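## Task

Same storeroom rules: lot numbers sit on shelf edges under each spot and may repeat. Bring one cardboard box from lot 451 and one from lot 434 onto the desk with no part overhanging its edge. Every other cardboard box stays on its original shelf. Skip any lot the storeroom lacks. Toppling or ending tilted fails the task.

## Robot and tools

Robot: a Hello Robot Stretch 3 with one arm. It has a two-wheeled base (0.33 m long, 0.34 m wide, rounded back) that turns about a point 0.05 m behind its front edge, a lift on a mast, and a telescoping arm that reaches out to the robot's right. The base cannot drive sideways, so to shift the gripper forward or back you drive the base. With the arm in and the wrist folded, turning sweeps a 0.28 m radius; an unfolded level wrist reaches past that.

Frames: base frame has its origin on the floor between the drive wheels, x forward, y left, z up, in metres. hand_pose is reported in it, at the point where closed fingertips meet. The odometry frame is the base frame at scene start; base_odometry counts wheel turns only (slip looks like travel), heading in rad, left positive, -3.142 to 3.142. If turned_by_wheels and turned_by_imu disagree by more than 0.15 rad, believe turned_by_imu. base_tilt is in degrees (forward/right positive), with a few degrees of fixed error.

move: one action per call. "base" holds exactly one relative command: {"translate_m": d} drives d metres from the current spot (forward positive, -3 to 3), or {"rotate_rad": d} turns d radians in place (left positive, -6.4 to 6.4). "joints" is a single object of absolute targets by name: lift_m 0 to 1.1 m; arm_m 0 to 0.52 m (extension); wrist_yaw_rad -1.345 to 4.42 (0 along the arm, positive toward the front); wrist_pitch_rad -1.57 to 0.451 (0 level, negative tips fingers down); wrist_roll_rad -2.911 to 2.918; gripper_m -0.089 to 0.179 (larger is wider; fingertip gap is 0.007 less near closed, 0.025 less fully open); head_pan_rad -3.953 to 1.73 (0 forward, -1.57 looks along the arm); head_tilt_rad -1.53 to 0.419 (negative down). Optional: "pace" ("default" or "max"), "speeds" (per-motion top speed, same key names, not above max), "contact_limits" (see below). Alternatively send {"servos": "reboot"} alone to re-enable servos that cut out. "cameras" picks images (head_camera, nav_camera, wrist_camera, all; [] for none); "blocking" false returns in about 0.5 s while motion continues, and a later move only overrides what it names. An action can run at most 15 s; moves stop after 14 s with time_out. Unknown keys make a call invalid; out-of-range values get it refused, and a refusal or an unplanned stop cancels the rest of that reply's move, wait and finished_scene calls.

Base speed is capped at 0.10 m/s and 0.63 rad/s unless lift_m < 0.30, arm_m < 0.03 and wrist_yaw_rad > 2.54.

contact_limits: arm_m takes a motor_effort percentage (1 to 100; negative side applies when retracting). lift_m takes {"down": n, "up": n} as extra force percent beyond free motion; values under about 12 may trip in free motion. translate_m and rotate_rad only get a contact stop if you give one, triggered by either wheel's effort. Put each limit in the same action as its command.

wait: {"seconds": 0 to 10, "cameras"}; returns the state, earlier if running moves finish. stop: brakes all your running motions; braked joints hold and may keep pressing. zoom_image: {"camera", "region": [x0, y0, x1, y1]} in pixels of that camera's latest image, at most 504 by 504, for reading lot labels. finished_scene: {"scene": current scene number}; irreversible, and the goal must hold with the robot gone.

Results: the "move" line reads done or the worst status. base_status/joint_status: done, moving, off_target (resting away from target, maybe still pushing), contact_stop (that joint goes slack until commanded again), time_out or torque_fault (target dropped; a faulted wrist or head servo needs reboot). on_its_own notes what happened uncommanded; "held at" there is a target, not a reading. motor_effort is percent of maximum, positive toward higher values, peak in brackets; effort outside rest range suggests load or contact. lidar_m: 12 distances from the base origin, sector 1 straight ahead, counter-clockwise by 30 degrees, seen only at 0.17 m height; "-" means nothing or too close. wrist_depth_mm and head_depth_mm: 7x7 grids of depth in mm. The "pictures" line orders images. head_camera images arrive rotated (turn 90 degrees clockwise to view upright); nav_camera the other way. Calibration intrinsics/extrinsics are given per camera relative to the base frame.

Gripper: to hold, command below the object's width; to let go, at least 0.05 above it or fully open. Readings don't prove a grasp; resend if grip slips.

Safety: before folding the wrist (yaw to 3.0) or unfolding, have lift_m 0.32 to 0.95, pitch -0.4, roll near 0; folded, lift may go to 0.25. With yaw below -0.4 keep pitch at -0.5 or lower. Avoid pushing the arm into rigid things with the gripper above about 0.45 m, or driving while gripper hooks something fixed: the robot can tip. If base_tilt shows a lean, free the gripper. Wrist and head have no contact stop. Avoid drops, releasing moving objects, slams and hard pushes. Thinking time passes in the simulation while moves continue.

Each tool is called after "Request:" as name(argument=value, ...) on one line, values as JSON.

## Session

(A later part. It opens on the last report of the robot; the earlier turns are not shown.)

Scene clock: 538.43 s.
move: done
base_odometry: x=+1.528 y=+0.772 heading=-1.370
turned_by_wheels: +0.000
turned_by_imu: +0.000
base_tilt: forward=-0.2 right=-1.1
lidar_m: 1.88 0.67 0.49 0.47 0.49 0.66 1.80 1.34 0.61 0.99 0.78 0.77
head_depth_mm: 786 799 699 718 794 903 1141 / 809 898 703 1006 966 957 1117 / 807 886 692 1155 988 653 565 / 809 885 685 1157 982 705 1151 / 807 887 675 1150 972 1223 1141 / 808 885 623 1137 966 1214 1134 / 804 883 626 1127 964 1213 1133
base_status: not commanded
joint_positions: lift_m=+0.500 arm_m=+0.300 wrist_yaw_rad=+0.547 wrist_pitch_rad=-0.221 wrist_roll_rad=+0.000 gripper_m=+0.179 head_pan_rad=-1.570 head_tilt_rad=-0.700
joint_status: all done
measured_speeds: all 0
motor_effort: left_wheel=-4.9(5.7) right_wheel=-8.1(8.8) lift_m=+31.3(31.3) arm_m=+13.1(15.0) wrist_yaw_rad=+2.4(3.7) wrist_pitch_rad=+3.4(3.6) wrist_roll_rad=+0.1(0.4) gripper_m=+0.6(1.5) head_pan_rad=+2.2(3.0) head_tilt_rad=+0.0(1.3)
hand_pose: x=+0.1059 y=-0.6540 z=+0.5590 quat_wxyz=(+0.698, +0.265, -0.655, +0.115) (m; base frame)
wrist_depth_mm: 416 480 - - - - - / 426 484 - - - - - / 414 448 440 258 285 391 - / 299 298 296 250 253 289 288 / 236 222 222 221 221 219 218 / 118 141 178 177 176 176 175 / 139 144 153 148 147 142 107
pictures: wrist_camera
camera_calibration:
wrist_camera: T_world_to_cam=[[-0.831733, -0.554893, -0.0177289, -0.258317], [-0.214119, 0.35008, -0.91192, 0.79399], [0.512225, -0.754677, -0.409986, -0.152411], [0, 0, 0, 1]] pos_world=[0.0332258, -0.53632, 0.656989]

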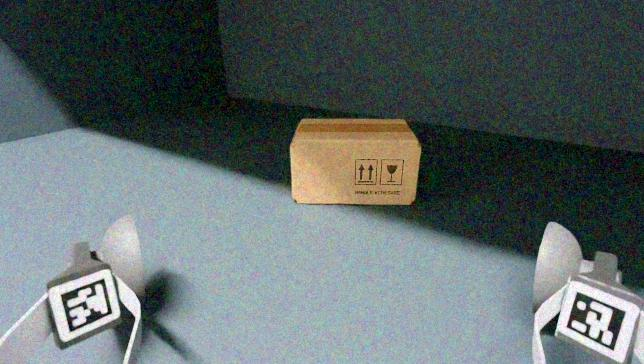

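Request:
move(base={"translate_m":0.059}, joints={"arm_m":0.415,"lift_m":0.493}, speeds={"translate_m":0.05,"arm_m":0.1}, cameras=["wrist_camera"])

Request:
move(joints={"gripper_m":0.05}, cameras=["wrist_camera"])

Request:
move(joints={"lift_m":0.57}, cameras=["wrist_camera"])

Scene clock: 550.07 s.
move: done
base_odometry: x=+1.540 y=+0.714 heading=-1.370
turned_by_wheels: +0.000
turned_by_imu: +0.000
base_tilt: forward=-0.3 right=-1.2
lidar_m: 1.88 0.68 0.49 0.47 0.49 0.66 1.80 1.39 0.64 0.99 0.73 0.77
head_depth_mm: 807 885 712 866 902 926 1140 / 807 900 700 1136 998 1072 1144 / 805 888 690 1157 959 690 566 / 807 886 683 1150 836 1231 1147 / 805 888 634 1148 920 1224 1149 / 803 884 629 1142 953 1220 1141 / 807 886 661 1124 962 1220 1127
base_status: done
joint_positions: lift_m=+0.493 arm_m=+0.415 wrist_yaw_rad=+0.547 wrist_pitch_rad=-0.220 wrist_roll_rad=+0.000 gripper_m=+0.179 head_pan_rad=-1.570 head_tilt_rad=-0.700
joint_status: all done
measured_speeds: all 0
motor_effort: left_wheel=+5.7(9.4) right_wheel=+4.4(9.3) lift_m=+24.2(26.4) arm_m=+13.6(15.1) wrist_yaw_rad=+1.7(3.3) wrist_pitch_rad=+3.1(3.4) wrist_roll_rad=+0.0(0.3) gripper_m=+0.5(1.2) head_pan_rad=+2.1(2.6) head_tilt_rad=-1.1(1.5)
hand_pose: x=+0.1060 y=-0.7691 z=+0.5524 quat_wxyz=(+0.698, +0.265, -0.655, +0.115) (m; base frame)
wrist_depth_mm: 370 435 - - - - - / 379 454 - - - - - / 382 422 419 379 344 - - / 284 281 279 156 167 276 257 / 213 200 124 120 117 206 216 / - 156 129 126 123 160 166 / 132 136 135 134 131 139 107
pictures: wrist_camera
camera_calibration:
wrist_camera: T_world_to_cam=[[-0.831556, -0.555159, -0.0176757, -0.322466], [-0.213598, 0.348994, -0.912458, 0.82758], [0.512728, -0.754984, -0.408789, -0.243022], [0, 0, 0, 1]] pos_world=[0.0332248, -0.651318, 0.650087]

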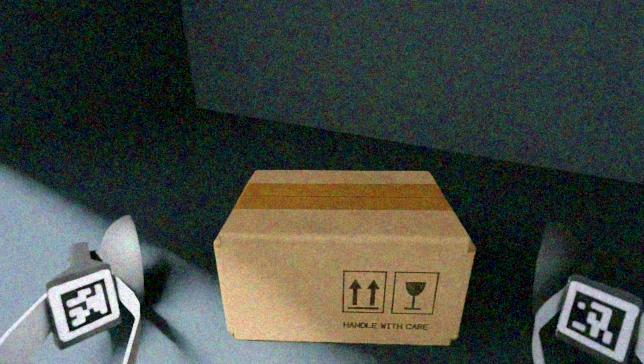

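Scene clock: 551.90 s.
move: done
base_odometry: x=+1.540 y=+0.714 heading=-1.370
turned_by_wheels: +0.000
turned_by_imu: +0.000
base_tilt: forward=-0.2 right=-1.2
lidar_m: 1.88 0.68 0.49 0.47 0.49 0.66 1.80 1.39 0.64 0.99 0.72 0.77
head_depth_mm: 808 891 712 866 901 926 1138 / 811 899 703 1135 996 1072 1135 / 808 885 695 1165 963 689 566 / 806 885 683 1157 834 1232 1145 / 805 884 633 1146 946 1223 1135 / 808 884 629 1135 966 1221 1131 / 805 884 659 1129 964 1212 1130
base_status: not commanded
joint_positions: lift_m=+0.493 arm_m=+0.415 wrist_yaw_rad=+0.547 wrist_pitch_rad=-0.211 wrist_roll_rad=+0.000 gripper_m=+0.051 head_pan_rad=-1.570 head_tilt_rad=-0.700
joint_status: all done
measured_speeds: all 0
motor_effort: left_wheel=+5.4(5.9) right_wheel=+4.4(5.7) lift_m=+25.9(26.2) arm_m=+8.3(12.9) wrist_yaw_rad=+1.7(3.0) wrist_pitch_rad=+1.6(3.2) wrist_roll_rad=-0.1(0.3) gripper_m=-16.9(89.1) head_pan_rad=+1.7(2.4) head_tilt_rad=-0.7(1.5)
hand_pose: x=+0.1063 y=-0.7697 z=+0.5545 quat_wxyz=(+0.697, +0.262, -0.656, +0.118) (m; base frame)
wrist_depth_mm: 369 442 - - - - - / 381 452 - - - - - / 380 435 398 393 - - - / 293 290 288 163 267 284 265 / 217 216 131 128 134 213 212 / 180 166 135 137 133 163 169 / 148 134 143 142 141 133 141
pictures: wrist_camera
camera_calibration:
wrist_camera: T_world_to_cam=[[-0.831457, -0.555317, -0.0173814, -0.322718], [-0.209389, 0.342182, -0.916006, 0.826125], [0.514622, -0.75798, -0.400787, -0.249629], [0, 0, 0, 1]] pos_world=[0.0331197, -0.65111, 0.651078]

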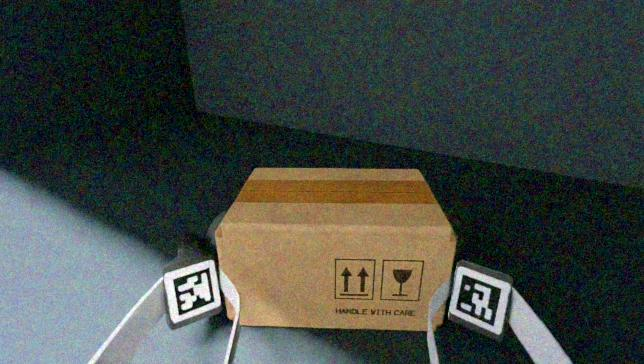

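Scene clock: 553.43 s.
move: done
base_odometry: x=+1.540 y=+0.714 heading=-1.370
turned_by_wheels: +0.000
turned_by_imu: +0.000
base_tilt: forward=-0.4 right=-1.2
lidar_m: 1.88 0.68 0.49 0.47 0.49 0.66 1.80 1.39 0.64 0.99 0.73 0.77
head_depth_mm: 807 886 710 865 900 928 1135 / 807 900 704 1137 1001 887 492 / 809 890 692 1155 723 590 1129 / 806 888 684 1151 758 1234 1151 / 804 882 633 966 920 1234 1140 / 806 887 627 1134 966 1217 1139 / 808 884 659 1130 965 1214 1129
base_status: not commanded
joint_positions: lift_m=+0.570 arm_m=+0.415 wrist_yaw_rad=+0.547 wrist_pitch_rad=-0.224 wrist_roll_rad=+0.000 gripper_m=+0.051 head_pan_rad=-1.570 head_tilt_rad=-0.700
joint_status: all done
measured_speeds: all 0
motor_effort: left_wheel=+5.2(5.6) right_wheel=+5.1(5.4) lift_m=+31.4(34.1) arm_m=+4.7(9.0) wrist_yaw_rad=+1.9(3.5) wrist_pitch_rad=+3.9(4.1) wrist_roll_rad=-0.1(0.3) gripper_m=-15.8(17.0) head_pan_rad=+1.8(2.4) head_tilt_rad=-1.0(2.0)
hand_pose: x=+0.1058 y=-0.7688 z=+0.6283 quat_wxyz=(+0.698, +0.266, -0.655, +0.114) (m; base frame)
wrist_depth_mm: 369 438 - - - - - / 381 450 - - - - - / 390 463 - - - - - / 400 441 460 157 156 - - / 349 366 132 130 135 324 - / 281 268 136 137 134 264 273 / 242 218 225 218 223 126 229
pictures: wrist_camera
camera_calibration:
wrist_camera: T_world_to_cam=[[-0.831587, -0.555105, -0.0179269, -0.32081], [-0.215501, 0.352249, -0.910758, 0.89845], [0.511881, -0.753511, -0.412551, -0.208041], [0, 0, 0, 1]] pos_world=[0.033327, -0.651322, 0.726691]

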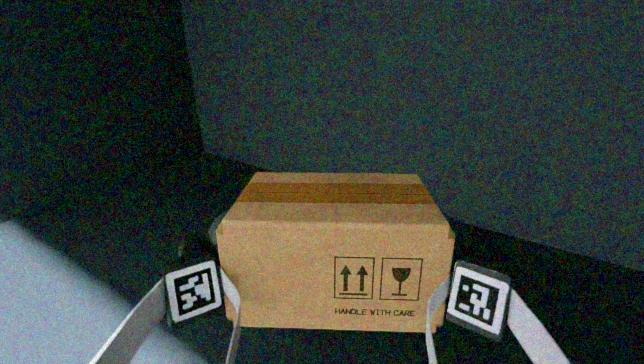

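Request:
move(joints={"arm_m":0.0,"lift_m":0.6}, cameras=[])

Request:
move(joints={"wrist_yaw_rad":1.57}, cameras=["wrist_camera"])

Request:
move(base={"translate_m":-1.2}, cameras=[])

Request:
move(base={"translate_m":-0.47}, cameras=[])

Request:
move(base={"rotate_rad":-1.57}, joints={"head_pan_rad":0,"head_tilt_rad":-0.3}, cameras=["nav_camera","wrist_camera"])

Scene clock: 580.40 s.
move: done
base_odometry: x=+1.540 y=+0.714 heading=-1.370
turned_by_wheels: +0.000
turned_by_imu: +0.000
base_tilt: forward=-0.3 right=-1.2
lidar_m: 1.88 0.67 0.49 0.47 0.49 0.66 1.80 1.39 0.64 0.99 0.73 0.77
head_depth_mm: 810 888 709 864 905 927 1143 / 808 901 702 1133 992 1072 1139 / 809 886 693 1158 989 1210 1149 / 806 889 687 1154 981 1234 1148 / 805 884 634 1153 973 869 623 / 808 885 629 1138 970 847 1096 / 805 884 660 1133 960 1205 1128
base_status: not commanded
joint_positions: lift_m=+0.600 arm_m=+0.001 wrist_yaw_rad=+0.547 wrist_pitch_rad=-0.224 wrist_roll_rad=+0.000 gripper_m=+0.051 head_pan_rad=-1.570 head_tilt_rad=-0.700
joint_status: all done
measured_speeds: all 0
motor_effort: left_wheel=+5.3(5.7) right_wheel=+4.5(6.0) lift_m=+29.1(34.6) arm_m=-12.6(14.4) wrist_yaw_rad=+1.5(3.2) wrist_pitch_rad=+4.0(4.2) wrist_roll_rad=+0.1(0.3) gripper_m=-15.9(16.6) head_pan_rad=+1.6(2.2) head_tilt_rad=-1.7(2.6)
hand_pose: x=+0.1058 y=-0.3543 z=+0.6582 quat_wxyz=(+0.698, +0.266, -0.655, +0.114) (m; base frame)
wrist_depth_mm: - 484 509 - - - - / - 537 - - - - - / - 541 - - - - - / - - 169 156 169 495 491 / - - 132 130 136 398 396 / - 124 136 136 134 310 320 / 915 849 688 143 - 122 285
pictures: none
No camera images: "cameras" was empty.

Scene clock: 581.90 s.
move: done
base_odometry: x=+1.540 y=+0.714 heading=-1.370
turned_by_wheels: +0.000
turned_by_imu: +0.000
base_tilt: forward=-0.2 right=-1.2
lidar_m: 1.88 0.67 0.49 0.47 0.49 0.66 1.80 1.39 0.64 0.99 0.73 0.77
head_depth_mm: 809 889 711 863 902 924 1140 / 811 903 701 1139 996 1075 1140 / 807 886 694 1148 988 1208 1149 / 809 887 684 1151 981 1233 1149 / 806 884 634 1146 975 1231 1143 / 806 889 631 1140 969 1225 1137 / 804 884 661 1132 964 1215 1133
base_status: not commanded
joint_positions: lift_m=+0.600 arm_m=+0.001 wrist_yaw_rad=+1.567 wrist_pitch_rad=-0.224 wrist_roll_rad=+0.000 gripper_m=+0.051 head_pan_rad=-1.570 head_tilt_rad=-0.700
joint_status: all done
measured_speeds: all 0
motor_effort: left_wheel=+5.6(5.6) right_wheel=+4.6(5.4) lift_m=+27.5(30.2) arm_m=-10.8(12.6) wrist_yaw_rad=+3.0(6.1) wrist_pitch_rad=+4.0(4.2) wrist_roll_rad=-0.1(0.3) gripper_m=-15.4(16.6) head_pan_rad=+1.4(2.0) head_tilt_rad=-2.6(2.7)
hand_pose: x=+0.2231 y=-0.1465 z=+0.6582 quat_wxyz=(+0.554, +0.552, -0.441, +0.440) (m; base frame)
wrist_depth_mm: - - - - - - - / - - - - - - - / - - - - - - - / - - - 169 - - 467 / - - 132 130 136 - 489 / - 123 136 136 134 125 502 / - 870 892 855 858 125 -
pictures: wrist_camera
camera_calibration:
wrist_camera: T_world_to_cam=[[0.0373598, -0.999142, -0.0179008, -0.136292], [-0.413445, 0.000853743, -0.910529, 0.724205], [0.909763, 0.0414182, -0.413058, 0.241182], [0, 0, 0, 1]] pos_world=[0.0850919, -0.146783, 0.756592]

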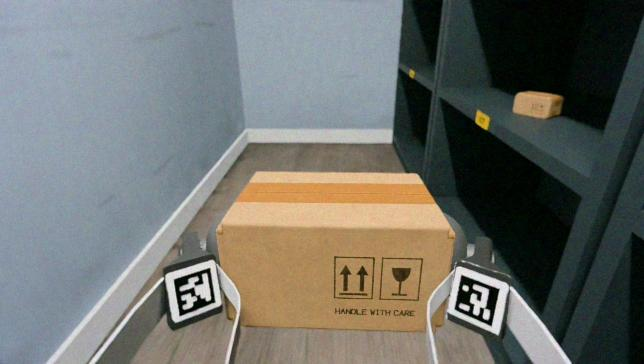

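Scene clock: 595.03 s.
move: done
base_odometry: x=+1.300 y=+1.890 heading=-1.370
turned_by_wheels: +0.000
turned_by_imu: -0.001
base_tilt: forward=-0.3 right=-1.2
lidar_m: 1.84 0.66 0.48 0.46 0.48 0.65 1.15 1.19 1.62 0.55 1.03 0.92
head_depth_mm: 2730 2922 2848 2181 1686 1401 1188 / 437 488 2672 2144 1684 1388 1180 / 730 691 622 643 833 1315 1179 / 815 893 686 1163 981 1205 1137 / 813 894 679 1147 972 1224 1143 / 813 891 669 1140 970 1219 1140 / 815 891 661 1139 926 1216 1131
base_status: done
joint_positions: lift_m=+0.600 arm_m=+0.001 wrist_yaw_rad=+1.567 wrist_pitch_rad=-0.224 wrist_roll_rad=+0.000 gripper_m=+0.051 head_pan_rad=-1.570 head_tilt_rad=-0.700
joint_status: not commanded
measured_speeds: all 0
motor_effort: left_wheel=-6.0(12.8) right_wheel=-5.0(11.4) lift_m=+24.7(28.2) arm_m=+5.0(11.4) wrist_yaw_rad=+2.7(3.9) wrist_pitch_rad=+4.0(4.2) wrist_roll_rad=+0.1(0.3) gripper_m=-15.6(16.6) head_pan_rad=+1.5(2.1) head_tilt_rad=-4.3(4.4)
hand_pose: x=+0.2231 y=-0.1465 z=+0.6582 quat_wxyz=(+0.554, +0.552, -0.441, +0.440) (m; base frame)
wrist_depth_mm: - - - - - - - / - - - - - - - / - - - - - - - / - - - 168 - - - / - - 132 130 136 - - / - 123 136 136 134 - - / - 123 890 857 844 125 -
pictures: none
No camera images: "cameras" was empty.

Scene clock: 600.87 s.
move: done
base_odometry: x=+1.206 y=+2.350 heading=-1.370
turned_by_wheels: +0.000
turned_by_imu: -0.001
base_tilt: forward=-0.3 right=-1.1
lidar_m: 1.84 0.66 0.48 0.46 0.48 0.65 0.68 0.70 0.96 2.57 0.64 1.33
head_depth_mm: 1886 1846 1818 1769 1636 1402 1190 / 2666 2699 2578 2146 1685 1391 1187 / 2767 3070 2941 2140 1677 1384 1181 / 2748 3025 2897 2102 1663 1373 1170 / 2741 3035 2865 2091 1655 1363 1165 / 2739 3051 2795 2064 1641 1362 1160 / 2757 2618 2450 1061 1084 1107 1134
base_status: done
joint_positions: lift_m=+0.600 arm_m=+0.001 wrist_yaw_rad=+1.567 wrist_pitch_rad=-0.224 wrist_roll_rad=+0.000 gripper_m=+0.051 head_pan_rad=-1.570 head_tilt_rad=-0.700
joint_status: not commanded
measured_speeds: all 0
motor_effort: left_wheel=-5.6(12.7) right_wheel=-6.3(12.2) lift_m=+25.3(25.8) arm_m=+11.8(12.0) wrist_yaw_rad=+1.8(3.5) wrist_pitch_rad=+4.1(4.2) wrist_roll_rad=+0.2(0.3) gripper_m=-15.9(16.8) head_pan_rad=+0.5(1.2) head_tilt_rad=-4.6(5.3)
hand_pose: x=+0.2231 y=-0.1465 z=+0.6582 quat_wxyz=(+0.554, +0.552, -0.441, +0.440) (m; base frame)
wrist_depth_mm: - - - - - - - / - - - - - - - / - - - - - - - / - - - 169 - - - / - - 132 130 136 - - / - - 136 136 134 126 - / - 123 879 864 850 125 -
pictures: none
No camera images: "cameras" was empty.

Scene clock: 604.47 s.
move: done
base_odometry: x=+1.206 y=+2.350 heading=-2.939
turned_by_wheels: -1.570
turned_by_imu: -1.545
base_tilt: forward=-0.3 right=-1.1
lidar_m: 2.69 0.65 1.33 1.76 0.65 0.48 0.46 0.48 0.66 0.68 0.70 0.97
head_depth_mm: 1959 1917 1890 1832 1807 1789 1572 / 2652 2814 2770 2698 2542 2038 1555 / 2861 2956 3121 3310 2881 2031 1541 / 2854 2985 3126 3231 2888 2027 1539 / 2850 2999 3162 3300 2896 1998 1538 / 2823 2990 3120 3238 2854 1978 1524 / 2829 2962 3060 2938 2516 1076 1097
base_status: done
joint_positions: lift_m=+0.600 arm_m=+0.001 wrist_yaw_rad=+1.567 wrist_pitch_rad=-0.224 wrist_roll_rad=+0.000 gripper_m=+0.051 head_pan_rad=+0.001 head_tilt_rad=-0.298
joint_status: all done
measured_speeds: all 0
motor_effort: left_wheel=+8.6(11.6) right_wheel=-10.1(13.4) lift_m=+25.7(26.2) arm_m=+5.7(12.7) wrist_yaw_rad=+1.6(3.6) wrist_pitch_rad=+4.0(4.2) wrist_roll_rad=-0.1(0.4) gripper_m=-15.7(16.5) head_pan_rad=-3.2(5.3) head_tilt_rad=-3.4(8.6)
hand_pose: x=+0.2231 y=-0.1465 z=+0.6582 quat_wxyz=(+0.554, +0.552, -0.441, +0.440) (m; base frame)
wrist_depth_mm: - - - - - - - / - - - - - - - / - - - - - - - / - - - 169 - - - / - - 132 130 136 - - / - - 136 136 134 888 - / - 123 876 851 864 847 748
pictures: nav_camera (sideways), wrist_camera
camera_calibration:
nav_camera: T_world_to_cam=[[0.268079, 0.0173062, 0.963242, -1.2123], [0.015331, -0.999789, 0.0136961, 0.0322778], [0.963275, 0.0110959, -0.268287, 0.296572], [0, 0, 0, 1]] pos_world=[0.0388161, 0.0499606, 1.24686]
wrist_camera: T_world_to_cam=[[0.0375828, -0.999133, -0.0178905, -0.136318], [-0.413441, 0.000752253, -0.910531, 0.724191], [0.909755, 0.041617, -0.413054, 0.24121], [0, 0, 0, 1]] pos_world=[0.0850918, -0.146783, 0.756592]

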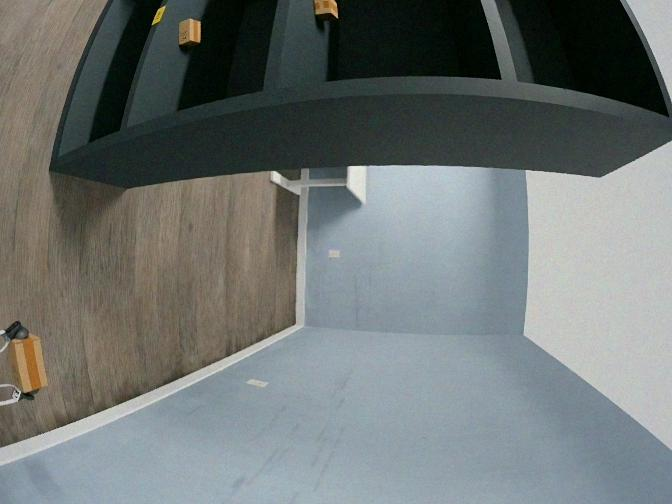

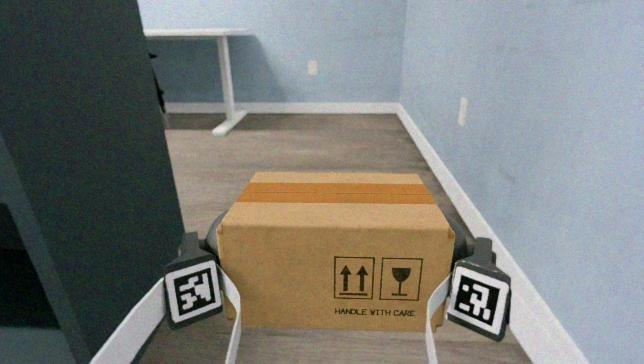

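Request:
move(base={"translate_m":1.15}, cameras=[])

Request:
move(base={"rotate_rad":1.19}, joints={"lift_m":0.8,"head_pan_rad":-1.4,"head_tilt_rad":-0.6}, cameras=["wrist_camera"])

Request:
move(base={"translate_m":1.3}, cameras=[])

Request:
move(base={"translate_m":0.47}, cameras=[])

Request:
move(base={"rotate_rad":0.38}, cameras=["head_camera","nav_camera"])

Scene clock: 625.67 s.
move: done
base_odometry: x=+0.080 y=+2.119 heading=-2.939
turned_by_wheels: +0.000
turned_by_imu: +0.001
base_tilt: forward=-0.4 right=-1.1
lidar_m: 2.14 1.84 2.13 0.53 0.42 0.47 1.60 0.97 0.71 0.69 0.72 0.98
head_depth_mm: 1852 1930 1898 1862 1826 1802 1556 / 1867 1923 2031 2136 2238 2040 1552 / 1876 1947 2039 2145 2243 2029 1543 / 1852 1942 2034 2148 2250 2005 1534 / 1854 1947 2040 2139 2285 1987 1536 / 1847 1931 2020 2147 2261 1978 1518 / 1852 1927 2032 2100 2245 1957 1519
base_status: done
joint_positions: lift_m=+0.600 arm_m=+0.001 wrist_yaw_rad=+1.567 wrist_pitch_rad=-0.224 wrist_roll_rad=+0.000 gripper_m=+0.051 head_pan_rad=+0.000 head_tilt_rad=-0.300
joint_status: not commanded
measured_speeds: all 0
motor_effort: left_wheel=+3.4(12.4) right_wheel=+6.5(10.7) lift_m=+27.2(27.8) arm_m=-6.8(13.3) wrist_yaw_rad=+2.1(3.2) wrist_pitch_rad=+4.0(4.2) wrist_roll_rad=+0.0(0.3) gripper_m=-16.1(16.6) head_pan_rad=-2.7(3.8) head_tilt_rad=+0.9(3.9)
hand_pose: x=+0.2231 y=-0.1465 z=+0.6582 quat_wxyz=(+0.554, +0.552, -0.441, +0.440) (m; base frame)
wrist_depth_mm: - - - - - - - / - - - - - - - / - - - - - - - / - - - 169 - - - / - - 132 130 136 - - / - 124 136 136 134 904 - / 917 865 877 854 855 841 761
pictures: none
No camera images: "cameras" was empty.

Scene clock: 628.67 s.
move: done
base_odometry: x=+0.080 y=+2.119 heading=-1.750
turned_by_wheels: +1.190
turned_by_imu: +1.170
base_tilt: forward=-0.5 right=-1.3
lidar_m: 3.54 0.36 0.36 0.55 1.60 0.86 0.69 0.69 0.75 1.15 1.85 1.84
head_depth_mm: 1149 1176 1210 1240 1288 1314 1234 / 1416 1459 1512 1554 1612 1474 1234 / 1791 1914 2000 2096 1856 1475 1228 / 1834 2008 2231 2383 1822 1467 1226 / 1798 1953 2159 2321 1824 1466 1224 / 1737 1910 2102 2270 1803 1463 1213 / 1717 1860 2068 2217 1792 1445 1212
base_status: done
joint_positions: lift_m=+0.800 arm_m=+0.001 wrist_yaw_rad=+1.567 wrist_pitch_rad=-0.225 wrist_roll_rad=+0.000 gripper_m=+0.051 head_pan_rad=-1.402 head_tilt_rad=-0.604
joint_status: all done
measured_speeds: all 0
motor_effort: left_wheel=-8.5(12.7) right_wheel=+8.8(12.3) lift_m=+30.8(34.3) arm_m=-10.2(10.2) wrist_yaw_rad=+3.6(3.6) wrist_pitch_rad=+4.2(4.3) wrist_roll_rad=+0.1(0.3) gripper_m=-15.8(16.6) head_pan_rad=+3.6(4.2) head_tilt_rad=+4.0(7.5)
hand_pose: x=+0.2230 y=-0.1465 z=+0.8581 quat_wxyz=(+0.554, +0.552, -0.441, +0.440) (m; base frame)
wrist_depth_mm: - - - - - - - / - - - - - - - / - - - - - - - / - - - 169 - - - / - - 132 130 136 - - / - 123 136 136 134 - - / - 123 - - - - -
pictures: wrist_camera
camera_calibration:
wrist_camera: T_world_to_cam=[[0.0375738, -0.999133, -0.0179121, -0.132719], [-0.414051, 0.000747676, -0.910253, 0.906084], [0.909478, 0.0416182, -0.413664, 0.324427], [0, 0, 0, 1]] pos_world=[0.0850925, -0.146783, 0.956593]

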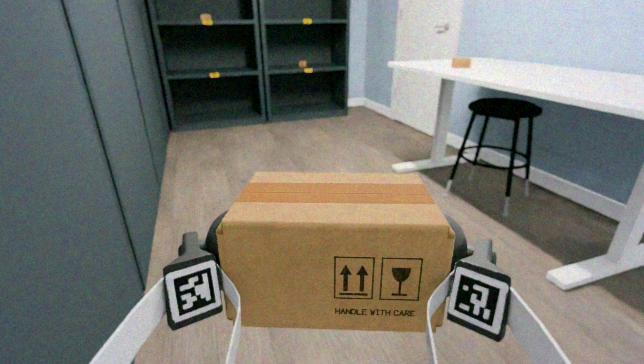

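Scene clock: 642.80 s.
move: done
base_odometry: x=-0.152 y=+0.840 heading=-1.750
turned_by_wheels: +0.000
turned_by_imu: +0.001
base_tilt: forward=-0.4 right=-1.3
lidar_m: 2.40 1.60 0.78 0.63 0.62 0.67 1.04 1.88 2.05 1.29 1.06 1.44
head_depth_mm: 1508 1676 1867 2085 1893 1490 1253 / 1467 1615 1800 1241 1869 1491 1244 / 1428 1588 1684 1233 1738 1475 1237 / 1409 1536 1642 1155 1844 1476 1230 / 1376 1509 1594 1141 1812 1463 1225 / 1347 1475 1566 1131 1754 1457 1210 / 1321 1436 1510 1071 1743 1442 1220
base_status: done
joint_positions: lift_m=+0.800 arm_m=+0.001 wrist_yaw_rad=+1.567 wrist_pitch_rad=-0.225 wrist_roll_rad=+0.000 gripper_m=+0.051 head_pan_rad=-1.400 head_tilt_rad=-0.600
joint_status: not commanded
measured_speeds: all 0
motor_effort: left_wheel=+3.7(9.1) right_wheel=+6.1(14.2) lift_m=+25.1(31.7) arm_m=-9.2(13.3) wrist_yaw_rad=+2.5(3.5) wrist_pitch_rad=+4.1(4.3) wrist_roll_rad=-0.1(0.4) gripper_m=-16.1(16.6) head_pan_rad=+3.4(4.1) head_tilt_rad=+3.5(5.1)
hand_pose: x=+0.2230 y=-0.1465 z=+0.8581 quat_wxyz=(+0.554, +0.552, -0.441, +0.440) (m; base frame)
wrist_depth_mm: - - - - - - - / - - - - - - - / - - - - - - - / - - - 169 - - - / - - 132 130 135 - - / - 124 136 136 134 - - / - - - - - - -
pictures: none
No camera images: "cameras" was empty.

Scene clock: 648.63 s.
move: done
base_odometry: x=-0.236 y=+0.377 heading=-1.750
turned_by_wheels: +0.000
turned_by_imu: +0.000
base_tilt: forward=-0.2 right=-1.3
lidar_m: 2.22 1.96 1.00 0.80 0.80 0.87 1.33 2.31 1.35 0.84 0.85 1.63
head_depth_mm: 1345 1478 1600 1129 1643 1498 1251 / 1307 1452 1574 1120 1747 1492 1244 / 1285 1424 1528 1117 1688 1467 1237 / 1251 1381 1494 1094 1653 1428 1230 / 1223 1341 1451 1089 1162 1399 1222 / 1202 1320 1419 1076 1402 1464 1216 / 1174 1285 1394 1071 897 1450 1212
base_status: done
joint_positions: lift_m=+0.800 arm_m=+0.001 wrist_yaw_rad=+1.567 wrist_pitch_rad=-0.225 wrist_roll_rad=+0.000 gripper_m=+0.051 head_pan_rad=-1.400 head_tilt_rad=-0.600
joint_status: not commanded
measured_speeds: all 0
motor_effort: left_wheel=+1.0(9.0) right_wheel=+9.5(13.6) lift_m=+25.3(25.7) arm_m=-7.0(10.0) wrist_yaw_rad=+2.1(3.0) wrist_pitch_rad=+4.2(4.3) wrist_roll_rad=-0.2(0.4) gripper_m=-16.3(16.6) head_pan_rad=+2.7(4.1) head_tilt_rad=+3.2(4.5)
hand_pose: x=+0.2230 y=-0.1465 z=+0.8581 quat_wxyz=(+0.554, +0.552, -0.441, +0.440) (m; base frame)
wrist_depth_mm: - - - - - - - / - - - - - - - / - - - - - - - / - - - 169 - - - / - - 132 130 136 - - / - 124 136 136 134 - - / - - - - - - -
pictures: none
No camera images: "cameras" was empty.

Scene clock: 650.33 s.
move: done
base_odometry: x=-0.236 y=+0.377 heading=-1.371
turned_by_wheels: +0.380
turned_by_imu: +0.373
base_tilt: forward=-0.3 right=-1.3
lidar_m: 1.96 1.14 0.83 0.79 0.82 1.12 2.32 2.13 1.04 0.84 1.09 2.07
head_depth_mm: 1189 1300 1420 1136 913 1457 1250 / 1207 1316 1444 1121 937 1450 1237 / 1230 1343 1465 1113 1342 1474 1231 / 1246 1370 1467 1094 1659 1476 1217 / 1266 1391 1494 1091 1437 1455 1219 / 1283 1415 1546 1084 1690 1460 1223 / 1315 1434 1593 1704 1745 1447 1213
base_status: done
joint_positions: lift_m=+0.800 arm_m=+0.001 wrist_yaw_rad=+1.567 wrist_pitch_rad=-0.225 wrist_roll_rad=+0.000 gripper_m=+0.051 head_pan_rad=-1.400 head_tilt_rad=-0.600
joint_status: not commanded
measured_speeds: all 0
motor_effort: left_wheel=-8.3(12.7) right_wheel=+9.1(12.8) lift_m=+25.7(26.0) arm_m=-8.2(8.3) wrist_yaw_rad=+1.4(3.6) wrist_pitch_rad=+4.1(4.3) wrist_roll_rad=-0.2(0.3) gripper_m=-16.0(16.6) head_pan_rad=+3.6(4.0) head_tilt_rad=+3.3(3.9)
hand_pose: x=+0.2230 y=-0.1465 z=+0.8581 quat_wxyz=(+0.554, +0.552, -0.441, +0.440) (m; base frame)
wrist_depth_mm: - - - - - - - / - - - - - - - / - - - - - - - / - - - 169 - - - / - - 132 130 136 - - / - 124 136 136 134 - - / - - - - - - -
pictures: head_camera (sideways), nav_camera (sideways)
camera_calibration:
head_camera: T_world_to_cam=[[-0.134005, 0.504581, -0.852901, 1.12593], [0.98668, 0.148033, -0.0674468, 0.0813995], [0.0922248, -0.850579, -0.517697, 0.628763], [0, 0, 0, 1]] pos_world=[0.0125779, -0.0453621, 1.29131]
nav_camera: T_world_to_cam=[[0.109013, -0.531766, 0.839846, -1.05036], [-0.982242, -0.187409, 0.00883379, 0.0446832], [0.152697, -0.825895, -0.542753, 0.658694], [0, 0, 0, 1]] pos_world=[0.0578115, -0.00615947, 1.23925]

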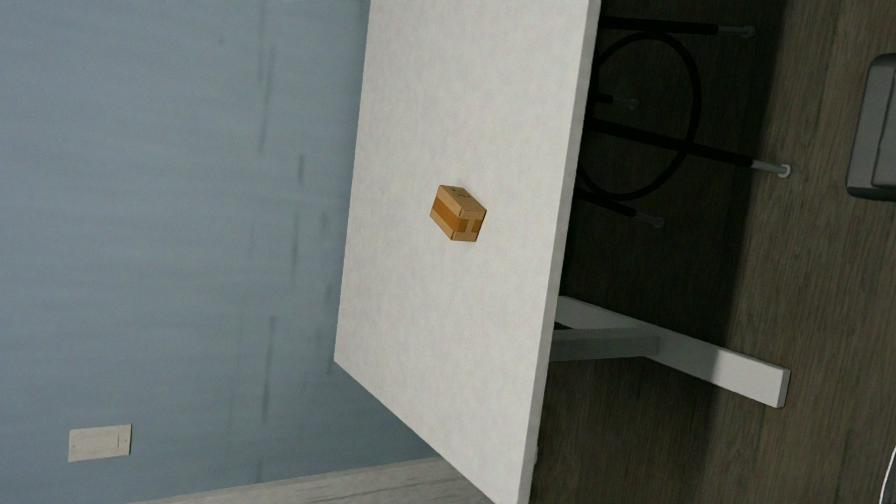

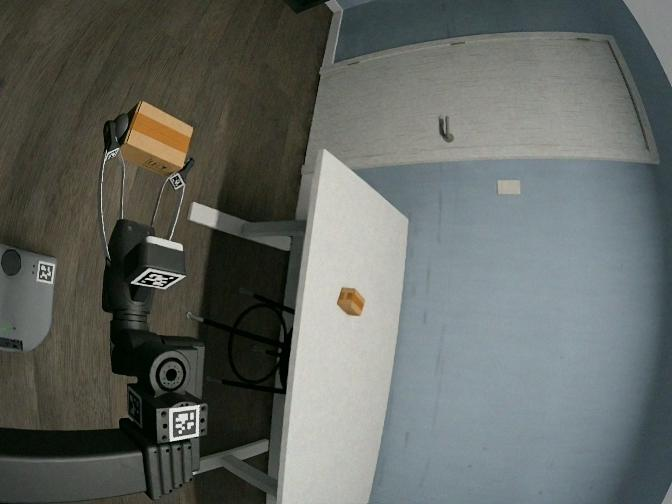

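Request:
move(base={"translate_m":-0.25}, joints={"wrist_yaw_rad":0}, cameras=[])

Request:
move(joints={"arm_m":0.46}, cameras=["head_camera"])

Request:
move(joints={"lift_m":0.69}, speeds={"lift_m":0.04}, contact_limits={"lift_m":{"down":14}}, cameras=["wrist_camera"])

Request:
move(joints={"lift_m":0.64}, speeds={"lift_m":0.02}, contact_limits={"lift_m":{"down":14}}, cameras=["head_camera","wrist_camera"])

Scene clock: 668.53 s.
move: done
base_odometry: x=-0.285 y=+0.622 heading=-1.370
turned_by_wheels: +0.000
turned_by_imu: +0.000
base_tilt: forward=-0.3 right=-1.3
lidar_m: 2.21 1.14 0.82 0.79 0.82 1.12 2.06 2.12 1.21 0.85 1.20 2.08
head_depth_mm: 1193 1298 1420 1140 911 1504 1247 / 1206 1325 1434 1123 942 501 1158 / 1228 1340 1467 1111 1101 490 320 / 1251 1363 1463 1103 1178 1361 1224 / 1266 1389 1497 1044 1671 1450 1223 / 1287 1415 1510 1037 1653 1448 1218 / 1308 1436 1547 1067 1619 1423 1210
base_status: done
joint_positions: lift_m=+0.800 arm_m=+0.001 wrist_yaw_rad=+0.003 wrist_pitch_rad=-0.225 wrist_roll_rad=+0.000 gripper_m=+0.051 head_pan_rad=-1.400 head_tilt_rad=-0.600
joint_status: all done
measured_speeds: all 0
motor_effort: left_wheel=-4.1(12.9) right_wheel=-6.8(8.6) lift_m=+26.5(26.9) arm_m=-10.6(11.0) wrist_yaw_rad=-2.4(7.1) wrist_pitch_rad=+4.1(4.3) wrist_roll_rad=-0.1(0.3) gripper_m=-16.1(16.7) head_pan_rad=+3.0(4.2) head_tilt_rad=+3.9(4.3)
hand_pose: x=-0.0208 y=-0.3900 z=+0.8581 quat_wxyz=(+0.703, +0.081, -0.702, -0.079) (m; base frame)
wrist_depth_mm: - - - - - - - / - - - - - - - / - 695 - - - - - / - - - 156 156 - - / - - 132 130 136 - - / - 124 136 136 134 - - / - - - - - - -
pictures: none
No camera images: "cameras" was empty.

Scene clock: 673.10 s.
move: done
base_odometry: x=-0.285 y=+0.622 heading=-1.370
turned_by_wheels: +0.000
turned_by_imu: +0.000
base_tilt: forward=-0.3 right=-1.2
lidar_m: 2.21 1.14 0.82 0.79 0.82 1.12 2.06 2.14 1.21 0.85 1.20 2.08
head_depth_mm: 1191 1301 1415 585 426 366 1185 / 1206 1325 1429 609 935 1486 1236 / 1229 1341 1462 970 1099 1437 1235 / 1244 1371 1460 1103 1174 1438 1228 / 1265 1388 1483 1049 1652 1469 1225 / 1285 1410 1513 1038 1655 1462 1212 / 1305 1434 1547 1070 1626 1418 1208
base_status: not commanded
joint_positions: lift_m=+0.800 arm_m=+0.460 wrist_yaw_rad=+0.003 wrist_pitch_rad=-0.225 wrist_roll_rad=+0.000 gripper_m=+0.051 head_pan_rad=-1.400 head_tilt_rad=-0.600
joint_status: all done
measured_speeds: all 0
motor_effort: left_wheel=-3.9(5.1) right_wheel=-6.1(7.6) lift_m=+27.0(27.6) arm_m=+13.1(15.3) wrist_yaw_rad=-2.5(4.5) wrist_pitch_rad=+4.2(4.3) wrist_roll_rad=+0.0(0.3) gripper_m=-15.5(16.5) head_pan_rad=+2.9(3.8) head_tilt_rad=+2.9(3.8)
hand_pose: x=-0.0208 y=-0.8494 z=+0.8581 quat_wxyz=(+0.703, +0.081, -0.702, -0.079) (m; base frame)
wrist_depth_mm: - - - - - - - / - - - - - - - / - - - - - - - / - - - 156 156 - - / - - 132 130 135 - - / - - 136 136 134 - - / - - - 143 - - -
pictures: head_camera (sideways)
camera_calibration:
head_camera: T_world_to_cam=[[-0.134005, 0.504581, -0.852901, 1.12593], [0.98668, 0.148033, -0.0674468, 0.0813995], [0.0922248, -0.850579, -0.517697, 0.628763], [0, 0, 0, 1]] pos_world=[0.0125779, -0.0453621, 1.29131]

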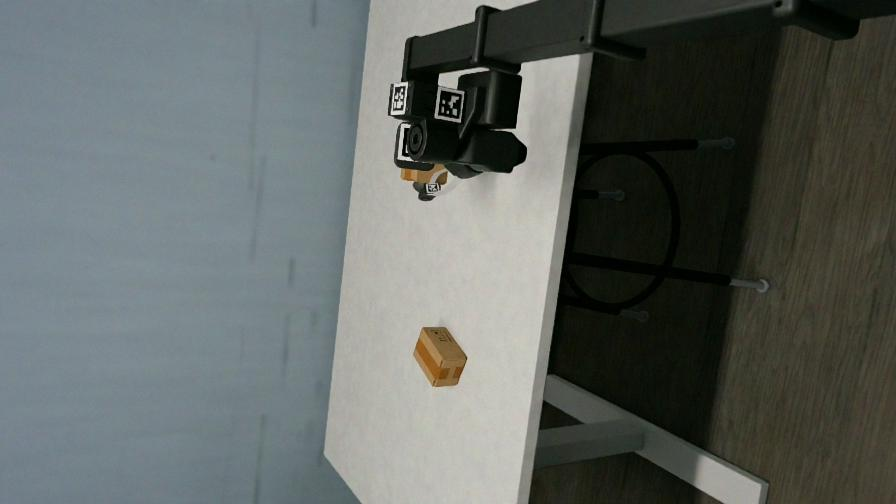

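Scene clock: 676.33 s.
move: done
base_odometry: x=-0.285 y=+0.622 heading=-1.370
turned_by_wheels: +0.000
turned_by_imu: +0.000
base_tilt: forward=-0.3 right=-1.2
lidar_m: 2.21 1.14 0.82 0.79 0.82 1.11 2.07 2.14 1.21 0.85 1.20 2.07
head_depth_mm: 1189 1303 1416 1136 874 465 377 / 1197 1321 1438 1125 657 1437 1242 / 1224 1340 1465 1110 894 1434 1232 / 1243 1363 1473 1100 1179 1436 1224 / 1269 1388 1497 1047 1651 1449 1227 / 1282 1414 1507 1042 1653 1450 1213 / 1297 1437 1536 1067 1637 1413 1210
base_status: not commanded
joint_positions: lift_m=+0.690 arm_m=+0.460 wrist_yaw_rad=+0.003 wrist_pitch_rad=-0.225 wrist_roll_rad=+0.000 gripper_m=+0.051 head_pan_rad=-1.400 head_tilt_rad=-0.600
joint_status: all done
measured_speeds: all 0
motor_effort: left_wheel=-4.1(4.7) right_wheel=-7.2(7.7) lift_m=+24.2(27.3) arm_m=+12.7(13.8) wrist_yaw_rad=-2.9(4.5) wrist_pitch_rad=+4.2(4.3) wrist_roll_rad=-0.1(0.4) gripper_m=-15.9(16.6) head_pan_rad=+3.1(3.9) head_tilt_rad=+2.4(3.5)
contact_limits: lift_m down 14 (down: maximum 72; up: maximum 65)
hand_pose: x=-0.0208 y=-0.8494 z=+0.7481 quat_wxyz=(+0.703, +0.081, -0.702, -0.079) (m; base frame)
wrist_depth_mm: - - - - - - - / - - - - - - - / - - - - - - - / - - - 157 156 - - / - - 132 130 135 - - / - - 136 136 134 - - / - - - 143 - - -
pictures: wrist_camera
camera_calibration:
wrist_camera: T_world_to_cam=[[-0.998874, -0.0439296, -0.0178963, -0.0380693], [-0.00190113, 0.414052, -0.910251, 1.06516], [0.0473969, -0.909193, -0.41367, -0.295629], [0, 0, 0, 1]] pos_world=[-0.0219895, -0.71149, 0.846593]

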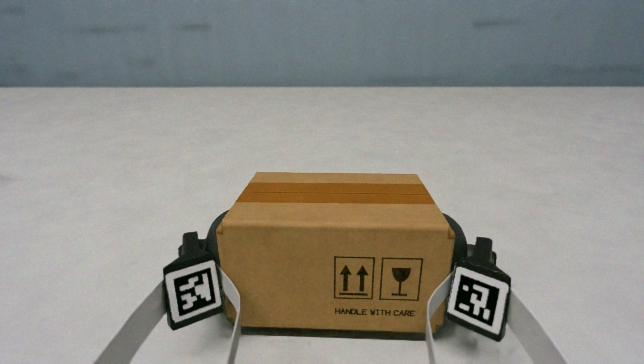

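Scene clock: 679.20 s.
move: done
base_odometry: x=-0.285 y=+0.622 heading=-1.370
turned_by_wheels: +0.000
turned_by_imu: +0.000
base_tilt: forward=-0.2 right=-1.3
lidar_m: 2.21 1.14 0.82 0.79 0.82 1.12 2.06 2.14 1.21 0.85 1.20 2.08
head_depth_mm: 1190 1298 1423 1138 907 1417 433 / 1211 1327 1441 1127 680 1409 1212 / 1224 1346 1462 1111 824 1479 1236 / 1246 1370 1467 1097 1180 1434 1231 / 1258 1392 1501 1049 1644 1458 1232 / 1284 1411 1514 1041 1649 1451 1221 / 1311 1441 1551 1072 1626 1425 1208
base_status: not commanded
joint_positions: lift_m=+0.640 arm_m=+0.460 wrist_yaw_rad=+0.002 wrist_pitch_rad=-0.079 wrist_roll_rad=+0.000 gripper_m=+0.051 head_pan_rad=-1.400 head_tilt_rad=-0.600
joint_status: all done
measured_speeds: all 0
on_its_own: wrist_pitch_rad is at rest, and its effort (-22.7) is outside its rest range (-8 to +12)
motor_effort: left_wheel=-3.4(4.6) right_wheel=-6.3(7.9) lift_m=+12.4(25.6) arm_m=+12.9(13.1) wrist_yaw_rad=-2.4(4.2) wrist_pitch_rad=-22.7(23.1) wrist_roll_rad=-0.2(0.3) gripper_m=-15.8(16.5) head_pan_rad=+3.3(3.8) head_tilt_rad=+2.1(3.8)
contact_limits: lift_m down 14 (down: maximum 72; up: maximum 65)
hand_pose: x=-0.0209 y=-0.8585 z=+0.7344 quat_wxyz=(+0.707, +0.029, -0.706, -0.027) (m; base frame)
wrist_depth_mm: - - - - - - - / - - - - - - - / - - - - - - - / - - - 147 147 - - / - - 132 131 128 - - / - - 136 137 134 - - / - - - - - - -
pictures: head_camera (sideways), wrist_camera
camera_calibration:
head_camera: T_world_to_cam=[[-0.134005, 0.504581, -0.852901, 1.12593], [0.98668, 0.148033, -0.0674468, 0.0813995], [0.0922248, -0.850579, -0.517697, 0.628763], [0, 0, 0, 1]] pos_world=[0.0125779, -0.0453621, 1.29131]
wrist_camera: T_world_to_cam=[[-0.998894, -0.0455151, -0.0117914, -0.0447051], [-0.00129472, 0.277319, -0.960777, 0.976234], [0.0469998, -0.959699, -0.277071, -0.453245], [0, 0, 0, 1]] pos_world=[-0.0220893, -0.707742, 0.811834]

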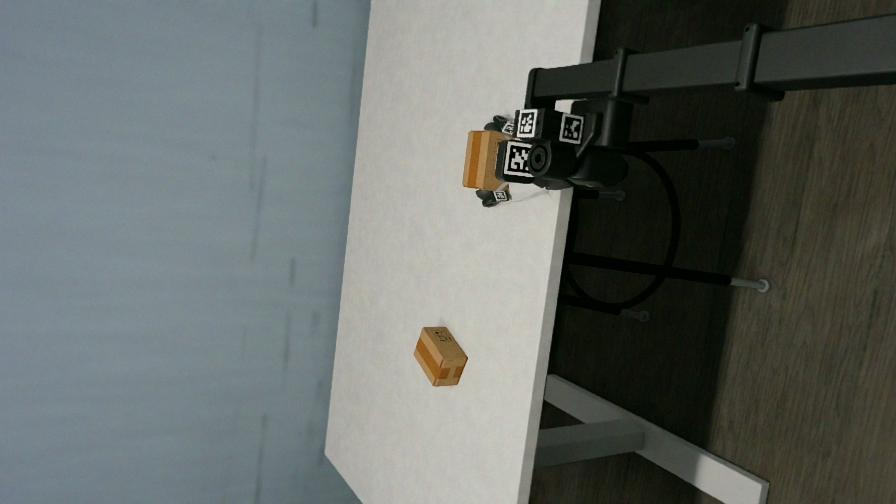

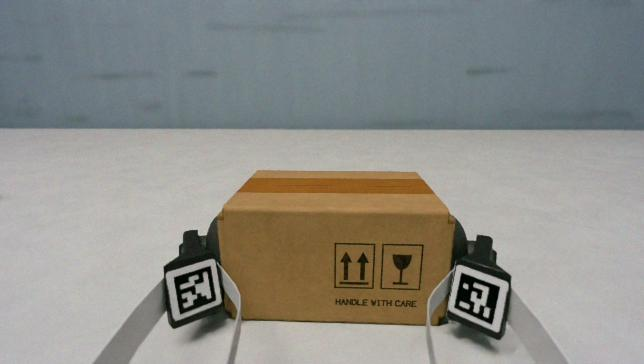

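On desk. Ease up and release.

Request:
move(joints={"lift_m":0.668}, cameras=[])

Request:
move(joints={"gripper_m":0.179}, cameras=[])

Request:
move(joints={"lift_m":0.74}, cameras=[])

Request:
move(joints={"arm_m":0.05}, cameras=["head_camera","wrist_camera"])

Scene clock: 687.70 s.
move: done
base_odometry: x=-0.285 y=+0.622 heading=-1.370
turned_by_wheels: +0.000
turned_by_imu: +0.000
base_tilt: forward=-0.3 right=-1.2
lidar_m: 2.21 1.14 0.82 0.79 0.82 1.12 2.07 2.14 1.21 0.85 1.19 2.07
head_depth_mm: 1189 1299 1421 1137 873 506 395 / 1208 1322 1443 1119 666 1448 1214 / 1222 1346 1470 1114 891 1429 1230 / 1250 1364 1466 1104 1176 1426 1228 / 1260 1390 1494 1043 1662 1459 1223 / 1284 1417 1510 1037 1647 1447 1217 / 1299 1433 1534 1072 1642 1426 1205
base_status: not commanded
joint_positions: lift_m=+0.668 arm_m=+0.460 wrist_yaw_rad=+0.002 wrist_pitch_rad=-0.169 wrist_roll_rad=+0.000 gripper_m=+0.051 head_pan_rad=-1.400 head_tilt_rad=-0.600
joint_status: all done
measured_speeds: all 0
motor_effort: left_wheel=-2.9(3.3) right_wheel=-6.0(6.7) lift_m=+28.9(29.1) arm_m=+7.5(11.9) wrist_yaw_rad=-2.0(3.6) wrist_pitch_rad=-6.1(22.7) wrist_roll_rad=+0.1(0.3) gripper_m=-15.1(16.5) head_pan_rad=+3.2(3.8) head_tilt_rad=+2.9(3.3)
hand_pose: x=-0.0209 y=-0.8535 z=+0.7397 quat_wxyz=(+0.705, +0.061, -0.704, -0.059) (m; base frame)
wrist_depth_mm: - - - - - - - / - - - - - - - / - - - - - - - / - - - 149 161 - - / - - 132 130 129 - - / - - 137 138 135 - - / - - - - - - -
pictures: none
No camera images: "cameras" was empty.

Scene clock: 689.53 s.
move: done
base_odometry: x=-0.285 y=+0.622 heading=-1.370
turned_by_wheels: +0.000
turned_by_imu: +0.000
base_tilt: forward=-0.3 right=-1.1
lidar_m: 2.21 1.15 0.82 0.79 0.82 1.12 2.06 2.13 1.20 0.85 1.20 2.08
head_depth_mm: 1188 1296 1409 1130 873 506 395 / 1214 1319 1427 1126 666 1448 1212 / 1227 1343 1460 1111 858 1450 1236 / 1243 1361 1472 1093 1175 1436 1228 / 1266 1394 1493 1047 1656 1451 1228 / 1283 1417 1517 1036 1641 1448 1217 / 1309 1438 1548 1068 1624 1424 1206
base_status: not commanded
joint_positions: lift_m=+0.668 arm_m=+0.460 wrist_yaw_rad=+0.000 wrist_pitch_rad=-0.177 wrist_roll_rad=+0.000 gripper_m=+0.179 head_pan_rad=-1.400 head_tilt_rad=-0.600
joint_status: all done
measured_speeds: all 0
motor_effort: left_wheel=-3.1(3.4) right_wheel=-5.6(5.8) lift_m=+23.2(29.2) arm_m=-3.2(7.4) wrist_yaw_rad=+0.3(3.6) wrist_pitch_rad=-4.7(6.1) wrist_roll_rad=+0.1(0.3) gripper_m=+3.0(87.5) head_pan_rad=+2.8(3.6) head_tilt_rad=+2.6(3.6)
hand_pose: x=-0.0215 y=-0.8530 z=+0.7379 quat_wxyz=(+0.705, +0.063, -0.704, -0.063) (m; base frame)
wrist_depth_mm: - - - - - - - / - - - - - - - / - - - - - - - / - - - 147 146 - - / - 144 131 129 - - - / - 125 139 137 136 - - / - - - - - - 106
pictures: none
No camera images: "cameras" was empty.

Scene clock: 691.03 s.
move: done
base_odometry: x=-0.285 y=+0.622 heading=-1.371
turned_by_wheels: +0.000
turned_by_imu: +0.000
base_tilt: forward=-0.3 right=-1.2
lidar_m: 2.21 1.14 0.82 0.79 0.82 1.12 2.06 2.13 1.21 0.85 1.20 2.07
head_depth_mm: 1191 1305 1420 1130 514 404 342 / 1211 1325 1438 979 847 1494 1235 / 1227 1338 1458 1105 1101 1447 1240 / 1248 1364 1469 1097 1179 1425 1228 / 1269 1387 1490 1045 1654 1462 1228 / 1283 1420 1520 1036 1643 1456 1219 / 1307 1441 1550 1064 1625 1431 1212
base_status: not commanded
joint_positions: lift_m=+0.740 arm_m=+0.460 wrist_yaw_rad=-0.001 wrist_pitch_rad=-0.214 wrist_roll_rad=+0.000 gripper_m=+0.179 head_pan_rad=-1.400 head_tilt_rad=-0.600
joint_status: all done
measured_speeds: all 0
motor_effort: left_wheel=-2.6(3.3) right_wheel=-4.9(5.7) lift_m=+30.8(33.6) arm_m=-13.2(13.2) wrist_yaw_rad=+1.3(2.0) wrist_pitch_rad=+2.2(4.7) wrist_roll_rad=+0.0(0.3) gripper_m=+0.7(3.2) head_pan_rad=+2.5(3.5) head_tilt_rad=+2.3(3.4)
hand_pose: x=-0.0218 y=-0.8503 z=+0.8008 quat_wxyz=(+0.703, +0.075, -0.703, -0.076) (m; base frame)
wrist_depth_mm: - - - - - - - / - - - - - - - / - - - - - - - / - - - - - - - / - 142 - - - - - / - 126 - 185 184 - - / - - 160 158 155 - 105
pictures: none
No camera images: "cameras" was empty.

Scene clock: 695.23 s.
move: done
base_odometry: x=-0.285 y=+0.622 heading=-1.371
turned_by_wheels: +0.000
turned_by_imu: +0.000
base_tilt: forward=-0.3 right=-1.2
lidar_m: 2.21 1.14 0.82 0.79 0.82 1.11 2.07 2.14 1.21 0.85 1.19 2.07
head_depth_mm: 1190 1296 1411 1137 914 1496 1247 / 1209 1325 1452 1121 938 1497 418 / 1233 1335 1472 1114 1100 1480 391 / 1250 1369 1469 1103 1176 1399 1198 / 1270 1394 1494 1047 1655 1461 1226 / 1288 1407 1516 1037 1658 1454 1223 / 1302 1439 1542 1071 1629 1421 1215
base_status: not commanded
joint_positions: lift_m=+0.740 arm_m=+0.050 wrist_yaw_rad=-0.001 wrist_pitch_rad=-0.214 wrist_roll_rad=+0.000 gripper_m=+0.179 head_pan_rad=-1.400 head_tilt_rad=-0.600
joint_status: all done
measured_speeds: all 0
motor_effort: left_wheel=-2.7(3.7) right_wheel=-5.0(5.9) lift_m=+29.4(31.6) arm_m=-12.4(14.8) wrist_yaw_rad=+1.9(2.8) wrist_pitch_rad=+2.3(2.3) wrist_roll_rad=+0.0(0.3) gripper_m=+0.5(1.2) head_pan_rad=+3.2(3.9) head_tilt_rad=+2.3(3.1)
hand_pose: x=-0.0218 y=-0.4402 z=+0.8006 quat_wxyz=(+0.703, +0.075, -0.703, -0.076) (m; base frame)
wrist_depth_mm: - - - - - - - / - - - - - - - / - 608 - 533 - - - / - - - - - - - / - - - - - - - / 122 - - - - - - / - - - - - - 105
pictures: head_camera (sideways), wrist_camera
camera_calibration:
head_camera: T_world_to_cam=[[-0.134005, 0.504581, -0.852901, 1.12593], [0.98668, 0.148033, -0.0674468, 0.0813995], [0.0922248, -0.850579, -0.517697, 0.628763], [0, 0, 0, 1]] pos_world=[0.0125779, -0.0453621, 1.29131]
wrist_camera: T_world_to_cam=[[-0.999049, -0.039953, -0.017485, -0.0187051], [-0.000169693, 0.404483, -0.914545, 0.94283], [0.0436112, -0.913672, -0.404105, 0.088463], [0, 0, 0, 1]] pos_world=[-0.0223853, -0.30128, 0.897682]

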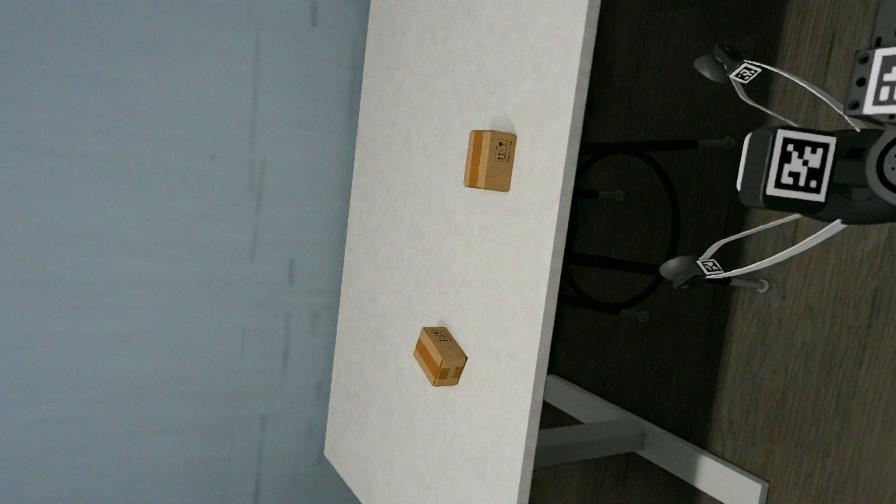

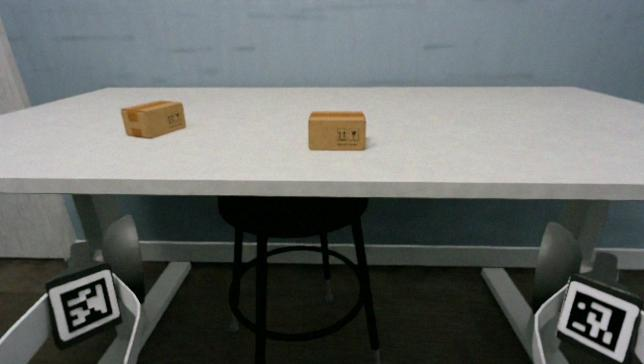

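Request:
finished_scene(scene=2)

The scene is finished: the task was done.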